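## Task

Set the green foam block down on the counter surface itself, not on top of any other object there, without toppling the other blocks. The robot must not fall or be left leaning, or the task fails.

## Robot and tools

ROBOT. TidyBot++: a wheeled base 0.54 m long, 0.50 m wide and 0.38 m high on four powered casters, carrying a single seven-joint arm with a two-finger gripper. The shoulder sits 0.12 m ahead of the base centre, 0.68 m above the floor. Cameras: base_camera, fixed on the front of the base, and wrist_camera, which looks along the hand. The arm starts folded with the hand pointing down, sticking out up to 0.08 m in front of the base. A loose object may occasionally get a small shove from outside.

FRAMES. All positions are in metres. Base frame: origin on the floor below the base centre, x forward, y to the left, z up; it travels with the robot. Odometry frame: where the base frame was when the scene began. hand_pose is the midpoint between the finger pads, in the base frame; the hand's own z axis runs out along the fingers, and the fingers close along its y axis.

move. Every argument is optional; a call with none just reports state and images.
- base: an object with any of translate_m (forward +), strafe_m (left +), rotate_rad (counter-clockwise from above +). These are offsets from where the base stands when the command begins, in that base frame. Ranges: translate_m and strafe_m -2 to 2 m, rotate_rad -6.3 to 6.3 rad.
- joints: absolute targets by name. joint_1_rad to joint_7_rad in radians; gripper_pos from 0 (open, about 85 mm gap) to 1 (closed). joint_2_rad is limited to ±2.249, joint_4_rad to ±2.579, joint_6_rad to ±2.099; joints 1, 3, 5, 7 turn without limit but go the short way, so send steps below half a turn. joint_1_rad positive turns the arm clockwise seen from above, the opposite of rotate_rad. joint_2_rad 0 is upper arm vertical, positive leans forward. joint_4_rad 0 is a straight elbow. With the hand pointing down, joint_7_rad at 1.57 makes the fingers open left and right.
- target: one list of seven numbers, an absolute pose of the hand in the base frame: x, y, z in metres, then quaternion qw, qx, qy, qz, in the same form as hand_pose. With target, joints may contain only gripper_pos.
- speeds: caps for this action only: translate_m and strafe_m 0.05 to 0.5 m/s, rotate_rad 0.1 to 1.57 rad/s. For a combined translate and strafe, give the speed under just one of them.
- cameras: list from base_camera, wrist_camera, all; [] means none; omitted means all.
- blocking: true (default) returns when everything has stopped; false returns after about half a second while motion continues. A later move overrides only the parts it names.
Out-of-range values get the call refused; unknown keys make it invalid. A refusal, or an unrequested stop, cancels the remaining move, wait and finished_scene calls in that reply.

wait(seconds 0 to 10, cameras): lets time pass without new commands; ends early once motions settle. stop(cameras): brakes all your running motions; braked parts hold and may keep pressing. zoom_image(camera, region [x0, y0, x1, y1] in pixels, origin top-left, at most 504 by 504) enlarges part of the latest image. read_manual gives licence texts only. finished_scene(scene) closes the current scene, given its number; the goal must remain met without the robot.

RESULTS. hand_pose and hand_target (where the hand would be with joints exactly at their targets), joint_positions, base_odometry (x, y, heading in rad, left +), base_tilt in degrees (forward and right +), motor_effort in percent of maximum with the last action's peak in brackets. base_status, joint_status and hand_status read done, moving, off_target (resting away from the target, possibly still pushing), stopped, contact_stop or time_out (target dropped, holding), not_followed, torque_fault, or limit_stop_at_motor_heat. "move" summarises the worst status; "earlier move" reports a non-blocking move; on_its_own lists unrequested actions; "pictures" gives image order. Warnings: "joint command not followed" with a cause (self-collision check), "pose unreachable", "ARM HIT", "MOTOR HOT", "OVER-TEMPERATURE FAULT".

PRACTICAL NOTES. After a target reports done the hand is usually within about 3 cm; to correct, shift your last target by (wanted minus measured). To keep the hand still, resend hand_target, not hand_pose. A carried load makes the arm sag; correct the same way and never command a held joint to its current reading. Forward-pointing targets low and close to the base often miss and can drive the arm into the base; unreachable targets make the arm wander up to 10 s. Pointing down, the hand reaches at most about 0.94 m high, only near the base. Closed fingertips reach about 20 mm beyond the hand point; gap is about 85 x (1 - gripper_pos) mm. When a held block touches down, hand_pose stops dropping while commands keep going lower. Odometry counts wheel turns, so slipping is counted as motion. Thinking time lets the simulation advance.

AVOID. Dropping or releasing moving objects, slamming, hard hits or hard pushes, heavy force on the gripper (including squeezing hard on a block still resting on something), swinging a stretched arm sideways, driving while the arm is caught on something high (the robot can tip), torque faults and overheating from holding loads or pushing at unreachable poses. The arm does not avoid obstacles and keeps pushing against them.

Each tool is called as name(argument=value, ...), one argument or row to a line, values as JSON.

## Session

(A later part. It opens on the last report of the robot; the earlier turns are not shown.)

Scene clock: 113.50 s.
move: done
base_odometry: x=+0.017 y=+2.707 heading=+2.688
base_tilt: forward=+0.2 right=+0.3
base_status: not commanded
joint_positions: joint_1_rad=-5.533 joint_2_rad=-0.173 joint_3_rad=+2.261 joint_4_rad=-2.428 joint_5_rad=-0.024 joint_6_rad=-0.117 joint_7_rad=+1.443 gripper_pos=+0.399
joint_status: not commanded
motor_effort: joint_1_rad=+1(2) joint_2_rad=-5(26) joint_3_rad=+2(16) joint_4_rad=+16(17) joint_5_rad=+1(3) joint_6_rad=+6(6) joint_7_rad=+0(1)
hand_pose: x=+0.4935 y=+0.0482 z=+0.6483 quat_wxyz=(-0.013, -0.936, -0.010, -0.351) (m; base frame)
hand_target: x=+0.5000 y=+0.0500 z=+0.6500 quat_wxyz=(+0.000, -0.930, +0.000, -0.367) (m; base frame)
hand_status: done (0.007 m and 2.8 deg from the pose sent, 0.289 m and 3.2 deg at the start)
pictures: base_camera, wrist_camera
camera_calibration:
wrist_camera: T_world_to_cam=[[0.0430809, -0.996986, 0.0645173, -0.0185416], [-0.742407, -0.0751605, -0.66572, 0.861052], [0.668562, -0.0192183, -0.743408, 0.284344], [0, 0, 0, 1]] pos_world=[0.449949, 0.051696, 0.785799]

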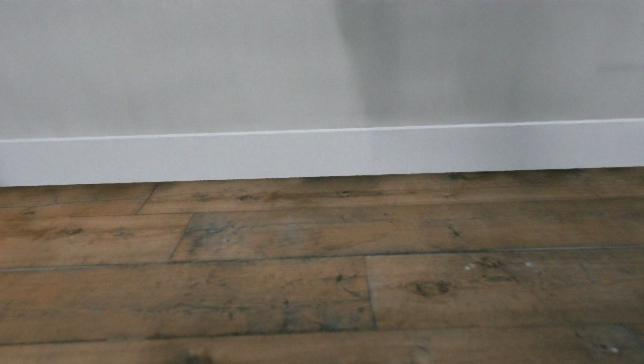

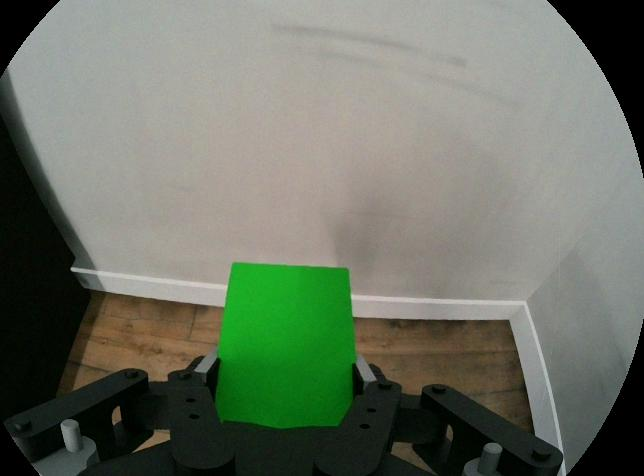

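move(
  joints={"joint_1_rad":0,"joint_2_rad": -0.3, "joint_3_rad":3.14,"joint_4_rad": -1.1, "joint_5_rad":0, "joint_6_rad": -1.61,"joint_7_rad":1.57},
  cameras=[],
)

move(
  joints={"joint_1_rad":-1.57},
)

Scene clock: 119.07 s.
move: done
base_odometry: x=+0.017 y=+2.707 heading=+2.688
base_tilt: forward=+0.2 right=+0.3
base_status: not commanded
joint_positions: joint_1_rad=-6.263 joint_2_rad=-0.281 joint_3_rad=+3.122 joint_4_rad=-1.127 joint_5_rad=-0.022 joint_6_rad=-1.536 joint_7_rad=+1.510 gripper_pos=+0.399
joint_status: all done
motor_effort: joint_1_rad=+1(2) joint_2_rad=-7(14) joint_3_rad=+1(3) joint_4_rad=+16(22) joint_5_rad=+1(2) joint_6_rad=+6(7) joint_7_rad=+0(1)
hand_pose: x=+0.4520 y=+0.0098 z=+1.0687 quat_wxyz=(+0.019, -0.928, +0.024, -0.370) (m; base frame)
hand_target: x=+0.4281 y=+0.0020 z=+1.0712 quat_wxyz=(+0.000, -0.934, +0.000, -0.358) (m; base frame)
hand_status: not commanded
pictures: none
No camera images: "cameras" was empty.

Scene clock: 121.87 s.
move: done
base_odometry: x=+0.017 y=+2.707 heading=+2.688
base_tilt: forward=+0.2 right=+0.3
base_status: not commanded
joint_positions: joint_1_rad=-7.834 joint_2_rad=-0.281 joint_3_rad=+3.124 joint_4_rad=-1.127 joint_5_rad=-0.022 joint_6_rad=-1.538 joint_7_rad=+1.510 gripper_pos=+0.399
joint_status: all done
motor_effort: joint_1_rad=+1(2) joint_2_rad=-7(8) joint_3_rad=+1(2) joint_4_rad=+17(18) joint_5_rad=+1(2) joint_6_rad=+6(6) joint_7_rad=+0(1)
hand_pose: x=+0.1101 y=+0.3326 z=+1.0683 quat_wxyz=(+0.274, -0.675, -0.639, -0.248) (m; base frame)
hand_target: x=+0.1172 y=+0.3091 z=+1.0712 quat_wxyz=(+0.253, -0.660, -0.660, -0.253) (m; base frame)
hand_status: not commanded
pictures: base_camera, wrist_camera
camera_calibration:
wrist_camera: T_world_to_cam=[[0.999812, -0.000493807, -0.0193811, -0.0926819], [-0.0138863, -0.71585, -0.698116, 1.04492], [-0.0135292, 0.698254, -0.715722, 0.665179], [0, 0, 0, 1]] pos_world=[0.116174, 0.283495, 1.20376]

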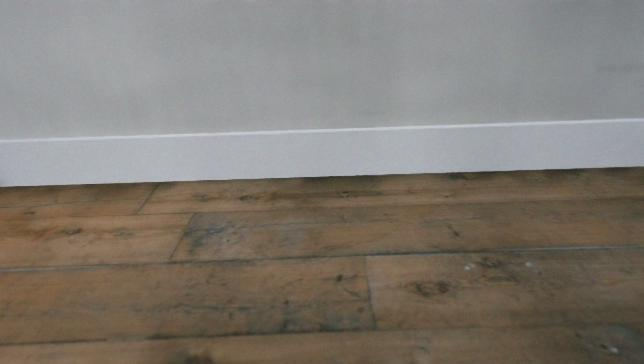

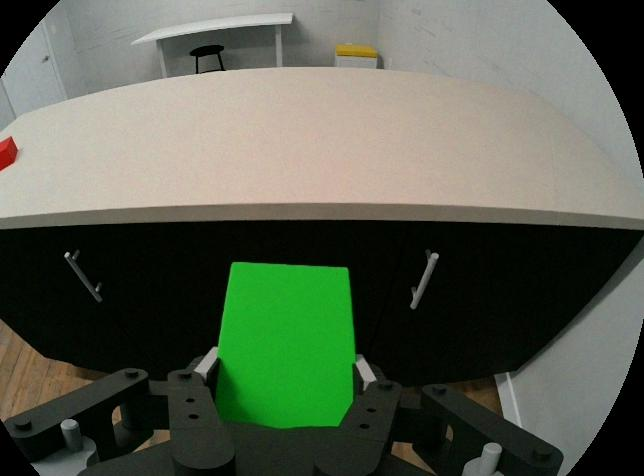

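move(
  base={"strafe_m":0.05},
  speeds={"strafe_m":0.15},
  cameras=[],
)

move(
  target=[0.12, 0.5, 1.07, -0.249, 0.662, 0.662, 0.249],
  cameras=[],
)

move(
  target=[0.12, 0.68, 1.035, -0.249, 0.662, 0.662, 0.249],
)

Scene clock: 128.53 s.
move: done
base_odometry: x=-0.005 y=+2.662 heading=+2.688
base_tilt: forward=+0.2 right=+0.3
base_status: done
joint_positions: joint_1_rad=-7.834 joint_2_rad=-0.289 joint_3_rad=+3.125 joint_4_rad=-1.125 joint_5_rad=-0.022 joint_6_rad=-1.541 joint_7_rad=+1.510 gripper_pos=+0.399
joint_status: not commanded
motor_effort: joint_1_rad=+1(2) joint_2_rad=-6(11) joint_3_rad=+1(1) joint_4_rad=+16(18) joint_5_rad=+0(2) joint_6_rad=+6(7) joint_7_rad=+1(1)
hand_pose: x=+0.1103 y=+0.3285 z=+1.0713 quat_wxyz=(+0.277, -0.674, -0.638, -0.250) (m; base frame)
hand_target: x=+0.1172 y=+0.3091 z=+1.0712 quat_wxyz=(+0.253, -0.660, -0.660, -0.253) (m; base frame)
hand_status: not commanded
pictures: none
No camera images: "cameras" was empty.

Scene clock: 130.57 s.
move: done
base_odometry: x=-0.005 y=+2.662 heading=+2.688
base_tilt: forward=+0.1 right=+0.3
base_status: not commanded
joint_positions: joint_1_rad=-7.503 joint_2_rad=+0.158 joint_3_rad=+2.618 joint_4_rad=-0.738 joint_5_rad=+0.136 joint_6_rad=-1.541 joint_7_rad=+1.510 gripper_pos=+0.399
joint_status: not commanded
motor_effort: joint_1_rad=+1(2) joint_2_rad=-22(24) joint_3_rad=-1(2) joint_4_rad=+17(18) joint_5_rad=+0(2) joint_6_rad=+6(7) joint_7_rad=+0(1)
hand_pose: x=+0.1048 y=+0.5024 z=+1.0656 quat_wxyz=(+0.259, -0.651, -0.671, -0.241) (m; base frame)
hand_target: x=+0.1200 y=+0.5000 z=+1.0700 quat_wxyz=(+0.249, -0.662, -0.662, -0.249) (m; base frame)
hand_status: done (0.016 m and 2.2 deg from the pose sent, 0.172 m and 4.4 deg at the start)
pictures: none
No camera images: "cameras" was empty.

Scene clock: 141.03 s.
move: time_out
base_odometry: x=-0.005 y=+2.662 heading=+2.687
base_tilt: forward=+0.2 right=+0.3
base_status: not commanded
joint_positions: joint_1_rad=-7.787 joint_2_rad=+0.663 joint_3_rad=+3.310 joint_4_rad=+0.004 joint_5_rad=-0.240 joint_6_rad=-1.834 joint_7_rad=+1.493 gripper_pos=+0.399
joint_status: not commanded
motor_effort: joint_1_rad=+1(6) joint_2_rad=-39(46) joint_3_rad=+0(2) joint_4_rad=+14(18) joint_5_rad=+0(3) joint_6_rad=+5(7) joint_7_rad=+0(1)
hand_pose: x=+0.1395 y=+0.6408 z=+1.0131 quat_wxyz=(+0.247, -0.703, -0.635, -0.203) (m; base frame)
hand_target: x=+0.1381 y=+0.6409 z=+1.0141 quat_wxyz=(+0.249, -0.702, -0.636, -0.203) (m; base frame)
hand_status: time_out (0.049 m and 7.7 deg from the pose sent, 0.181 m and 2.2 deg at the start; a joint's target at an end of its range on 6 of 300 steps)
pictures: base_camera, wrist_camera
camera_calibration:
wrist_camera: T_world_to_cam=[[0.997586, -0.0363644, -0.0591537, -0.0593863], [-0.0651308, -0.78538, -0.615578, 1.19545], [-0.024073, 0.617945, -0.785853, 0.534955], [0, 0, 0, 1]] pos_world=[0.149982, 0.606152, 1.15278]

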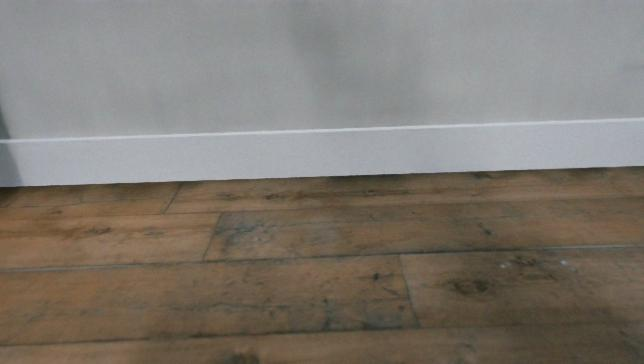

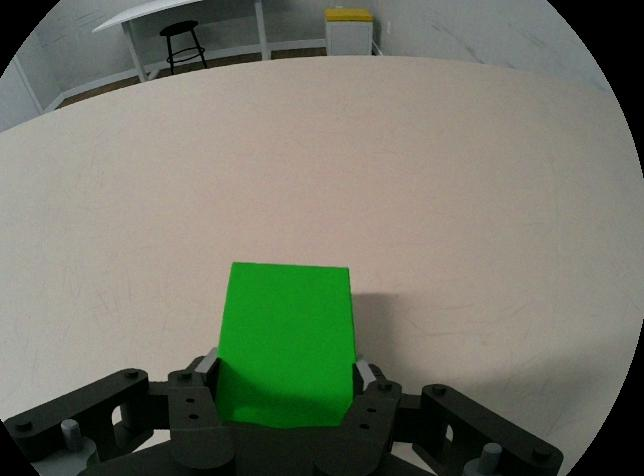

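move(
  target=[0.12, 0.64, 1.005, -0.249, 0.662, 0.662, 0.249],
)

Scene clock: 144.60 s.
move: done
base_odometry: x=-0.005 y=+2.662 heading=+2.687
base_tilt: forward=+0.2 right=+0.3
base_status: not commanded
joint_positions: joint_1_rad=-7.762 joint_2_rad=+0.863 joint_3_rad=+3.413 joint_4_rad=+0.527 joint_5_rad=-0.374 joint_6_rad=-1.985 joint_7_rad=+1.493 gripper_pos=+0.399
joint_status: not commanded
motor_effort: joint_1_rad=+1(2) joint_2_rad=-40(41) joint_3_rad=-3(3) joint_4_rad=+9(14) joint_5_rad=+1(2) joint_6_rad=+6(6) joint_7_rad=+0(1)
hand_pose: x=+0.1140 y=+0.6528 z=+1.0263 quat_wxyz=(+0.269, -0.640, -0.665, -0.276) (m; base frame)
hand_target: x=+0.1200 y=+0.6400 z=+1.0050 quat_wxyz=(+0.249, -0.662, -0.662, -0.249) (m; base frame)
hand_status: done (0.026 m and 4.6 deg from the pose sent, 0.021 m and 7.7 deg at the start)
pictures: base_camera, wrist_camera
camera_calibration:
wrist_camera: T_world_to_cam=[[0.996463, 0.0606217, 0.0581972, -0.216398], [0.0839616, -0.689233, -0.719659, 1.2384], [-0.00351555, 0.722, -0.691885, 0.370465], [0, 0, 0, 1]] pos_world=[0.112957, 0.599188, 1.16014]

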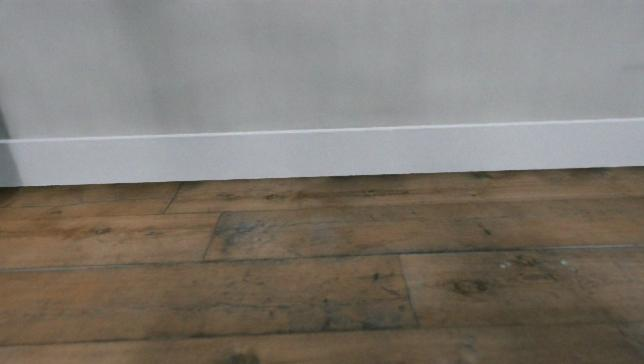

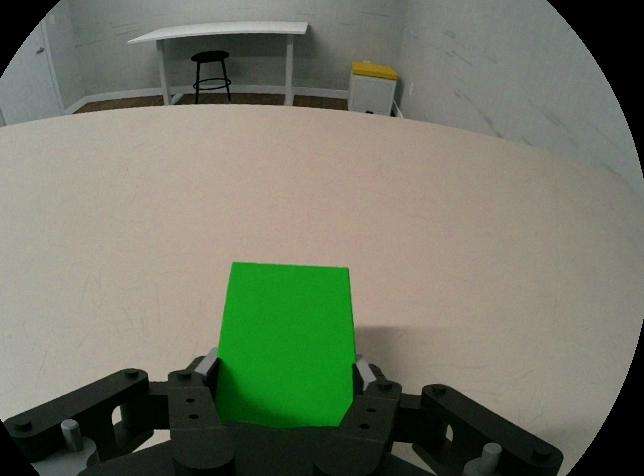

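move(
  target=[0.12, 0.63, 0.985, -0.249, 0.662, 0.662, 0.249],
  cameras=["wrist_camera"],
)

Scene clock: 147.27 s.
move: off_target
base_odometry: x=-0.005 y=+2.662 heading=+2.687
base_tilt: forward=+0.2 right=+0.3
base_status: not commanded
joint_positions: joint_1_rad=-7.730 joint_2_rad=+0.945 joint_3_rad=+3.413 joint_4_rad=+0.717 joint_5_rad=-0.413 joint_6_rad=-2.025 joint_7_rad=+1.448 gripper_pos=+0.399
joint_status: not commanded
motor_effort: joint_1_rad=+1(2) joint_2_rad=-41(42) joint_3_rad=-3(3) joint_4_rad=+7(10) joint_5_rad=+1(2) joint_6_rad=+6(7) joint_7_rad=+0(1)
hand_pose: x=+0.1114 y=+0.6549 z=+1.0184 quat_wxyz=(+0.287, -0.629, -0.661, -0.292) (m; base frame)
hand_target: x=+0.1170 y=+0.6418 z=+0.9959 quat_wxyz=(+0.269, -0.654, -0.656, -0.263) (m; base frame)
hand_status: off_target (0.043 m and 7.6 deg from the pose sent, 0.048 m and 4.6 deg at the start; a joint's target at an end of its range on 27 of 27 steps)
pictures: wrist_camera
camera_calibration:
wrist_camera: T_world_to_cam=[[0.99574, 0.0675808, 0.0627245, -0.222519], [0.0916333, -0.64976, -0.754596, 1.24323], [-0.0102404, 0.75713, -0.653184, 0.301948], [0, 0, 0, 1]] pos_world=[0.110742, 0.594223, 1.14932]

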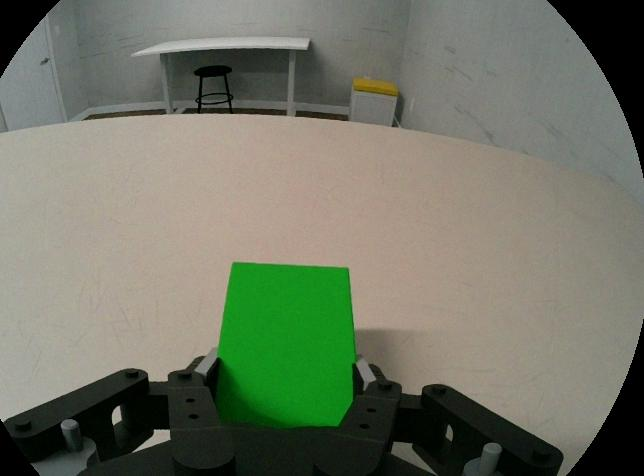

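move(
  joints={"joint_1_rad":-1.57,"joint_2_rad":0.54,"joint_3_rad":3.14,"joint_4_rad":-0.213,"joint_5_rad":0,"joint_6_rad":-1.70,"joint_7_rad":1.57},
  cameras=["wrist_camera"],
)

Scene clock: 154.97 s.
move: done
base_odometry: x=-0.005 y=+2.662 heading=+2.687
base_tilt: forward=+0.2 right=+0.3
base_status: not commanded
joint_positions: joint_1_rad=-7.834 joint_2_rad=+0.568 joint_3_rad=+3.158 joint_4_rad=-0.194 joint_5_rad=-0.042 joint_6_rad=-1.767 joint_7_rad=+1.509 gripper_pos=+0.399
joint_status: all done
motor_effort: joint_1_rad=+1(2) joint_2_rad=-37(44) joint_3_rad=+0(3) joint_4_rad=+15(17) joint_5_rad=+0(2) joint_6_rad=+5(7) joint_7_rad=+0(1)
hand_pose: x=+0.1234 y=+0.6225 z=+1.0091 quat_wxyz=(+0.226, -0.698, -0.650, -0.200) (m; base frame)
hand_target: x=+0.1176 y=+0.6291 z=+1.0317 quat_wxyz=(+0.239, -0.666, -0.665, -0.238) (m; base frame)
hand_status: not commanded
pictures: wrist_camera
camera_calibration:
wrist_camera: T_world_to_cam=[[0.999514, -0.0173739, -0.0259, -0.0898237], [-0.0292737, -0.809073, -0.586979, 1.15904], [-0.0107568, 0.587451, -0.809188, 0.583591], [0, 0, 0, 1]] pos_world=[0.129987, 0.593359, 1.15024]

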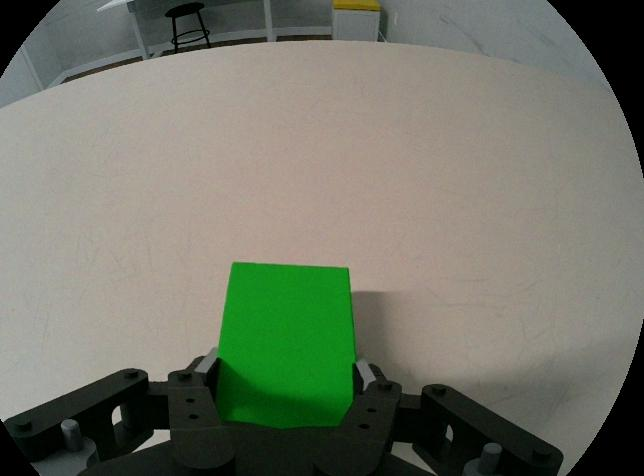

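move(
  joints={"joint_2_rad":0.435,"joint_4_rad":-0.50,"joint_6_rad":-1.42},
  cameras=["wrist_camera"],
)

Scene clock: 158.37 s.
move: done
base_odometry: x=-0.005 y=+2.662 heading=+2.687
base_tilt: forward=+0.2 right=+0.3
base_status: not commanded
joint_positions: joint_1_rad=-7.834 joint_2_rad=+0.463 joint_3_rad=+3.158 joint_4_rad=-0.482 joint_5_rad=-0.039 joint_6_rad=-1.487 joint_7_rad=+1.510 gripper_pos=+0.399
joint_status: all done
motor_effort: joint_1_rad=+1(1) joint_2_rad=-36(38) joint_3_rad=+0(1) joint_4_rad=+18(19) joint_5_rad=+1(1) joint_6_rad=+6(7) joint_7_rad=+0(1)
hand_pose: x=+0.1259 y=+0.6458 z=+1.0061 quat_wxyz=(+0.259, -0.690, -0.635, -0.231) (m; base frame)
hand_target: x=+0.1175 y=+0.6506 z=+1.0302 quat_wxyz=(+0.271, -0.653, -0.653, -0.271) (m; base frame)
hand_status: not commanded
pictures: wrist_camera
camera_calibration:
wrist_camera: T_world_to_cam=[[0.999227, -0.0242168, -0.0309611, -0.0823837], [-0.0386585, -0.747955, -0.662622, 1.21398], [-0.0071109, 0.663307, -0.748314, 0.456823], [0, 0, 0, 1]] pos_world=[0.132499, 0.602996, 1.14371]

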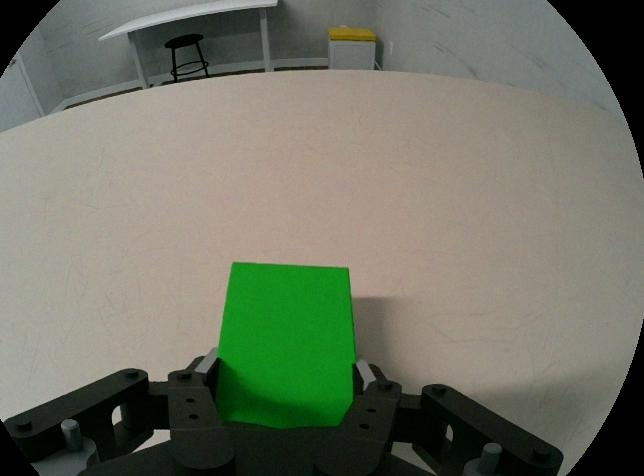

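move(
  joints={"joint_2_rad":0.408,"joint_4_rad":-0.589,"joint_6_rad":-1.358},
  cameras=[],
)

move(
  joints={"joint_2_rad":0.387,"joint_4_rad":-0.656,"joint_6_rad":-1.312},
  cameras=["wrist_camera"],
)

Scene clock: 164.40 s.
move: done
base_odometry: x=-0.005 y=+2.662 heading=+2.687
base_tilt: forward=+0.2 right=+0.3
base_status: not commanded
joint_positions: joint_1_rad=-7.834 joint_2_rad=+0.429 joint_3_rad=+3.158 joint_4_rad=-0.568 joint_5_rad=-0.039 joint_6_rad=-1.422 joint_7_rad=+1.511 gripper_pos=+0.399
joint_status: all done
motor_effort: joint_1_rad=+1(2) joint_2_rad=-35(37) joint_3_rad=+0(0) joint_4_rad=+18(20) joint_5_rad=+1(1) joint_6_rad=+6(7) joint_7_rad=+0(1)
hand_pose: x=+0.1263 y=+0.6451 z=+1.0013 quat_wxyz=(+0.264, -0.689, -0.633, -0.235) (m; base frame)
hand_target: x=+0.1174 y=+0.6513 z=+1.0188 quat_wxyz=(+0.271, -0.653, -0.653, -0.271) (m; base frame)
hand_status: not commanded
pictures: none
No camera images: "cameras" was empty.

Scene clock: 165.20 s.
move: done
base_odometry: x=-0.005 y=+2.662 heading=+2.687
base_tilt: forward=+0.2 right=+0.3
base_status: not commanded
joint_positions: joint_1_rad=-7.834 joint_2_rad=+0.401 joint_3_rad=+3.158 joint_4_rad=-0.629 joint_5_rad=-0.039 joint_6_rad=-1.369 joint_7_rad=+1.511 gripper_pos=+0.399
joint_status: all done
motor_effort: joint_1_rad=+0(2) joint_2_rad=-32(34) joint_3_rad=+0(0) joint_4_rad=+17(19) joint_5_rad=+0(1) joint_6_rad=+5(7) joint_7_rad=+0(1)
hand_pose: x=+0.1265 y=+0.6445 z=+1.0015 quat_wxyz=(+0.271, -0.686, -0.630, -0.242) (m; base frame)
hand_target: x=+0.1174 y=+0.6508 z=+1.0099 quat_wxyz=(+0.271, -0.653, -0.653, -0.271) (m; base frame)
hand_status: not commanded
pictures: wrist_camera
camera_calibration:
wrist_camera: T_world_to_cam=[[0.999083, -0.0264327, -0.0336848, -0.0790752], [-0.0423527, -0.725687, -0.68672, 1.22024], [-0.00629274, 0.687517, -0.726141, 0.416263], [0, 0, 0, 1]] pos_world=[0.133303, 0.597238, 1.13757]

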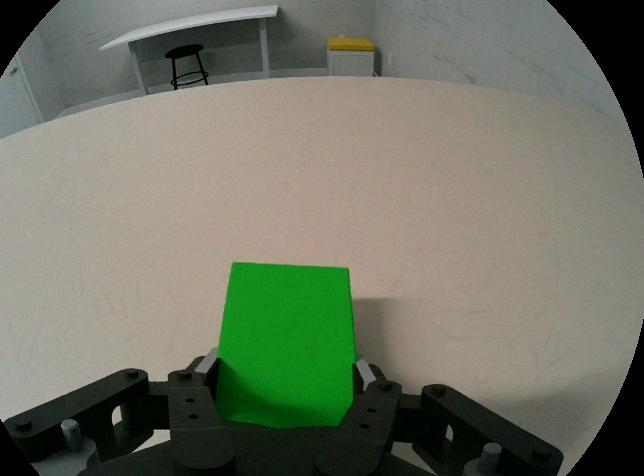

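move(
  joints={"joint_2_rad":0.375,"joint_4_rad":-0.70,"joint_6_rad":-1.31},
  cameras=["wrist_camera"],
)

Scene clock: 167.03 s.
move: done
base_odometry: x=-0.005 y=+2.662 heading=+2.687
base_tilt: forward=+0.1 right=+0.3
base_status: not commanded
joint_positions: joint_1_rad=-7.834 joint_2_rad=+0.381 joint_3_rad=+3.158 joint_4_rad=-0.664 joint_5_rad=-0.039 joint_6_rad=-1.350 joint_7_rad=+1.512 gripper_pos=+0.399
joint_status: all done
motor_effort: joint_1_rad=+1(2) joint_2_rad=-31(33) joint_3_rad=+0(0) joint_4_rad=+16(18) joint_5_rad=+0(1) joint_6_rad=+3(5) joint_7_rad=+0(0)
hand_pose: x=+0.1266 y=+0.6401 z=+1.0013 quat_wxyz=(+0.272, -0.686, -0.630, -0.243) (m; base frame)
hand_target: x=+0.1174 y=+0.6443 z=+0.9965 quat_wxyz=(+0.262, -0.657, -0.657, -0.261) (m; base frame)
hand_status: not commanded
pictures: wrist_camera
camera_calibration:
wrist_camera: T_world_to_cam=[[0.9991, -0.0260908, -0.0334339, -0.079708], [-0.0419546, -0.723217, -0.689345, 1.21789], [-0.00619446, 0.690128, -0.723661, 0.414963], [0, 0, 0, 1]] pos_world=[0.133303, 0.592342, 1.13717]

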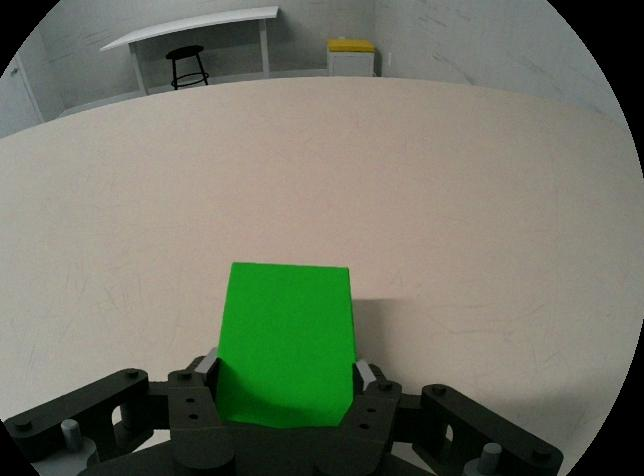

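move(
  joints={"gripper_pos":0.33},
  cameras=["wrist_camera"],
)

move(
  joints={"gripper_pos":0},
  cameras=["wrist_camera"],
)

move(
  joints={"joint_2_rad":0.1,"joint_4_rad":-0.70,"joint_6_rad":-1.55},
  cameras=["wrist_camera"],
)

Scene clock: 170.60 s.
move: done
base_odometry: x=-0.005 y=+2.662 heading=+2.687
base_tilt: forward=+0.2 right=+0.3
base_status: not commanded
joint_positions: joint_1_rad=-7.834 joint_2_rad=+0.381 joint_3_rad=+3.158 joint_4_rad=-0.668 joint_5_rad=-0.039 joint_6_rad=-1.350 joint_7_rad=+1.512 gripper_pos=+0.330
joint_status: all done
motor_effort: joint_1_rad=+1(2) joint_2_rad=-32(32) joint_3_rad=+0(0) joint_4_rad=+16(17) joint_5_rad=+0(1) joint_6_rad=+4(5) joint_7_rad=+0(0)
hand_pose: x=+0.1264 y=+0.6398 z=+0.9996 quat_wxyz=(+0.271, -0.686, -0.630, -0.242) (m; base frame)
hand_target: x=+0.1174 y=+0.6443 z=+0.9965 quat_wxyz=(+0.262, -0.657, -0.657, -0.261) (m; base frame)
hand_status: not commanded
pictures: wrist_camera
camera_calibration:
wrist_camera: T_world_to_cam=[[0.999108, -0.0259913, -0.0332788, -0.0798891], [-0.041754, -0.725612, -0.686836, 1.21553], [-0.00629571, 0.687613, -0.72605, 0.417953], [0, 0, 0, 1]] pos_world=[0.133202, 0.592537, 1.13567]

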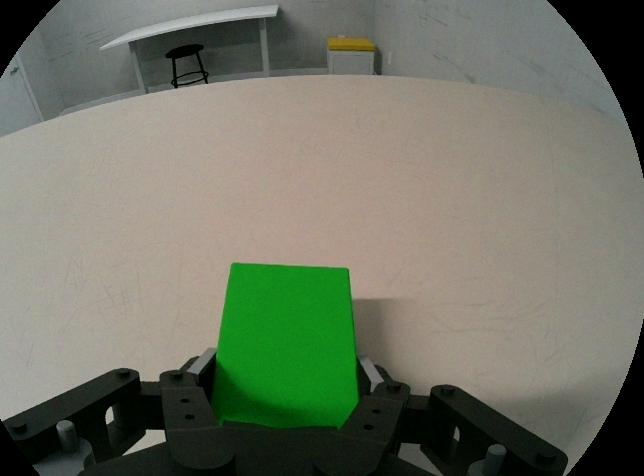

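Scene clock: 171.33 s.
move: done
base_odometry: x=-0.005 y=+2.662 heading=+2.687
base_tilt: forward=+0.2 right=+0.3
base_status: not commanded
joint_positions: joint_1_rad=-7.834 joint_2_rad=+0.381 joint_3_rad=+3.158 joint_4_rad=-0.684 joint_5_rad=-0.038 joint_6_rad=-1.350 joint_7_rad=+1.512 gripper_pos=+0.000
joint_status: all done
motor_effort: joint_1_rad=+1(2) joint_2_rad=-34(35) joint_3_rad=+0(0) joint_4_rad=+19(20) joint_5_rad=+0(1) joint_6_rad=+6(6) joint_7_rad=+0(1)
hand_pose: x=+0.1264 y=+0.6386 z=+0.9917 quat_wxyz=(+0.265, -0.689, -0.632, -0.236) (m; base frame)
hand_target: x=+0.1174 y=+0.6443 z=+0.9965 quat_wxyz=(+0.262, -0.657, -0.657, -0.261) (m; base frame)
hand_status: not commanded
pictures: wrist_camera
camera_calibration:
wrist_camera: T_world_to_cam=[[0.999089, -0.0265568, -0.0334153, -0.0796079], [-0.0421551, -0.736693, -0.674912, 1.20452], [-0.00669333, 0.675706, -0.737141, 0.43174], [0, 0, 0, 1]] pos_world=[0.133202, 0.593521, 1.12854]

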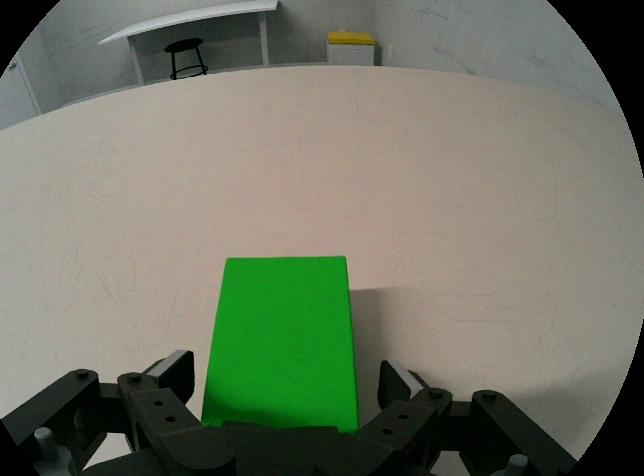

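Scene clock: 172.90 s.
move: done
base_odometry: x=-0.005 y=+2.662 heading=+2.687
base_tilt: forward=+0.1 right=+0.3
base_status: not commanded
joint_positions: joint_1_rad=-7.834 joint_2_rad=+0.096 joint_3_rad=+3.158 joint_4_rad=-0.690 joint_5_rad=-0.038 joint_6_rad=-1.477 joint_7_rad=+1.512 gripper_pos=+0.000
joint_status: all done
motor_effort: joint_1_rad=+1(1) joint_2_rad=-21(38) joint_3_rad=+0(1) joint_4_rad=+17(21) joint_5_rad=+0(1) joint_6_rad=+7(7) joint_7_rad=+0(1)
hand_pose: x=+0.1231 y=+0.5024 z=+1.1241 quat_wxyz=(+0.316, -0.665, -0.614, -0.285) (m; base frame)
hand_target: x=+0.1173 y=+0.4890 z=+1.1007 quat_wxyz=(+0.273, -0.652, -0.652, -0.272) (m; base frame)
hand_status: not commanded
pictures: wrist_camera
camera_calibration:
wrist_camera: T_world_to_cam=[[0.999295, -0.0179922, -0.0329512, -0.0803677], [-0.0369552, -0.626143, -0.778832, 1.25408], [-0.00661926, 0.779501, -0.626366, 0.444685], [0, 0, 0, 1]] pos_world=[0.129599, 0.437154, 1.2526]

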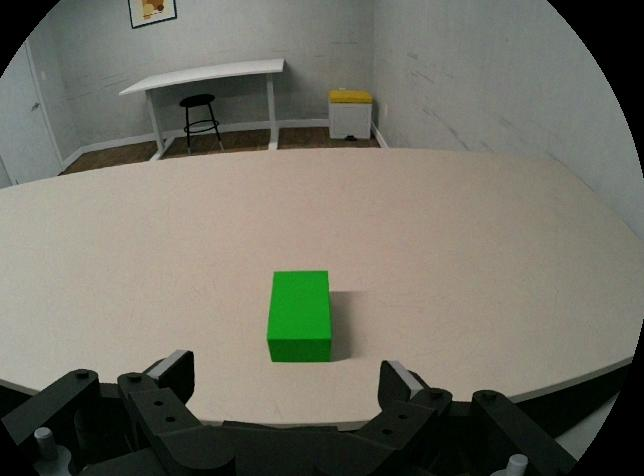

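finished_scene(
  scene=3,
)

The scene is finished: the task was done.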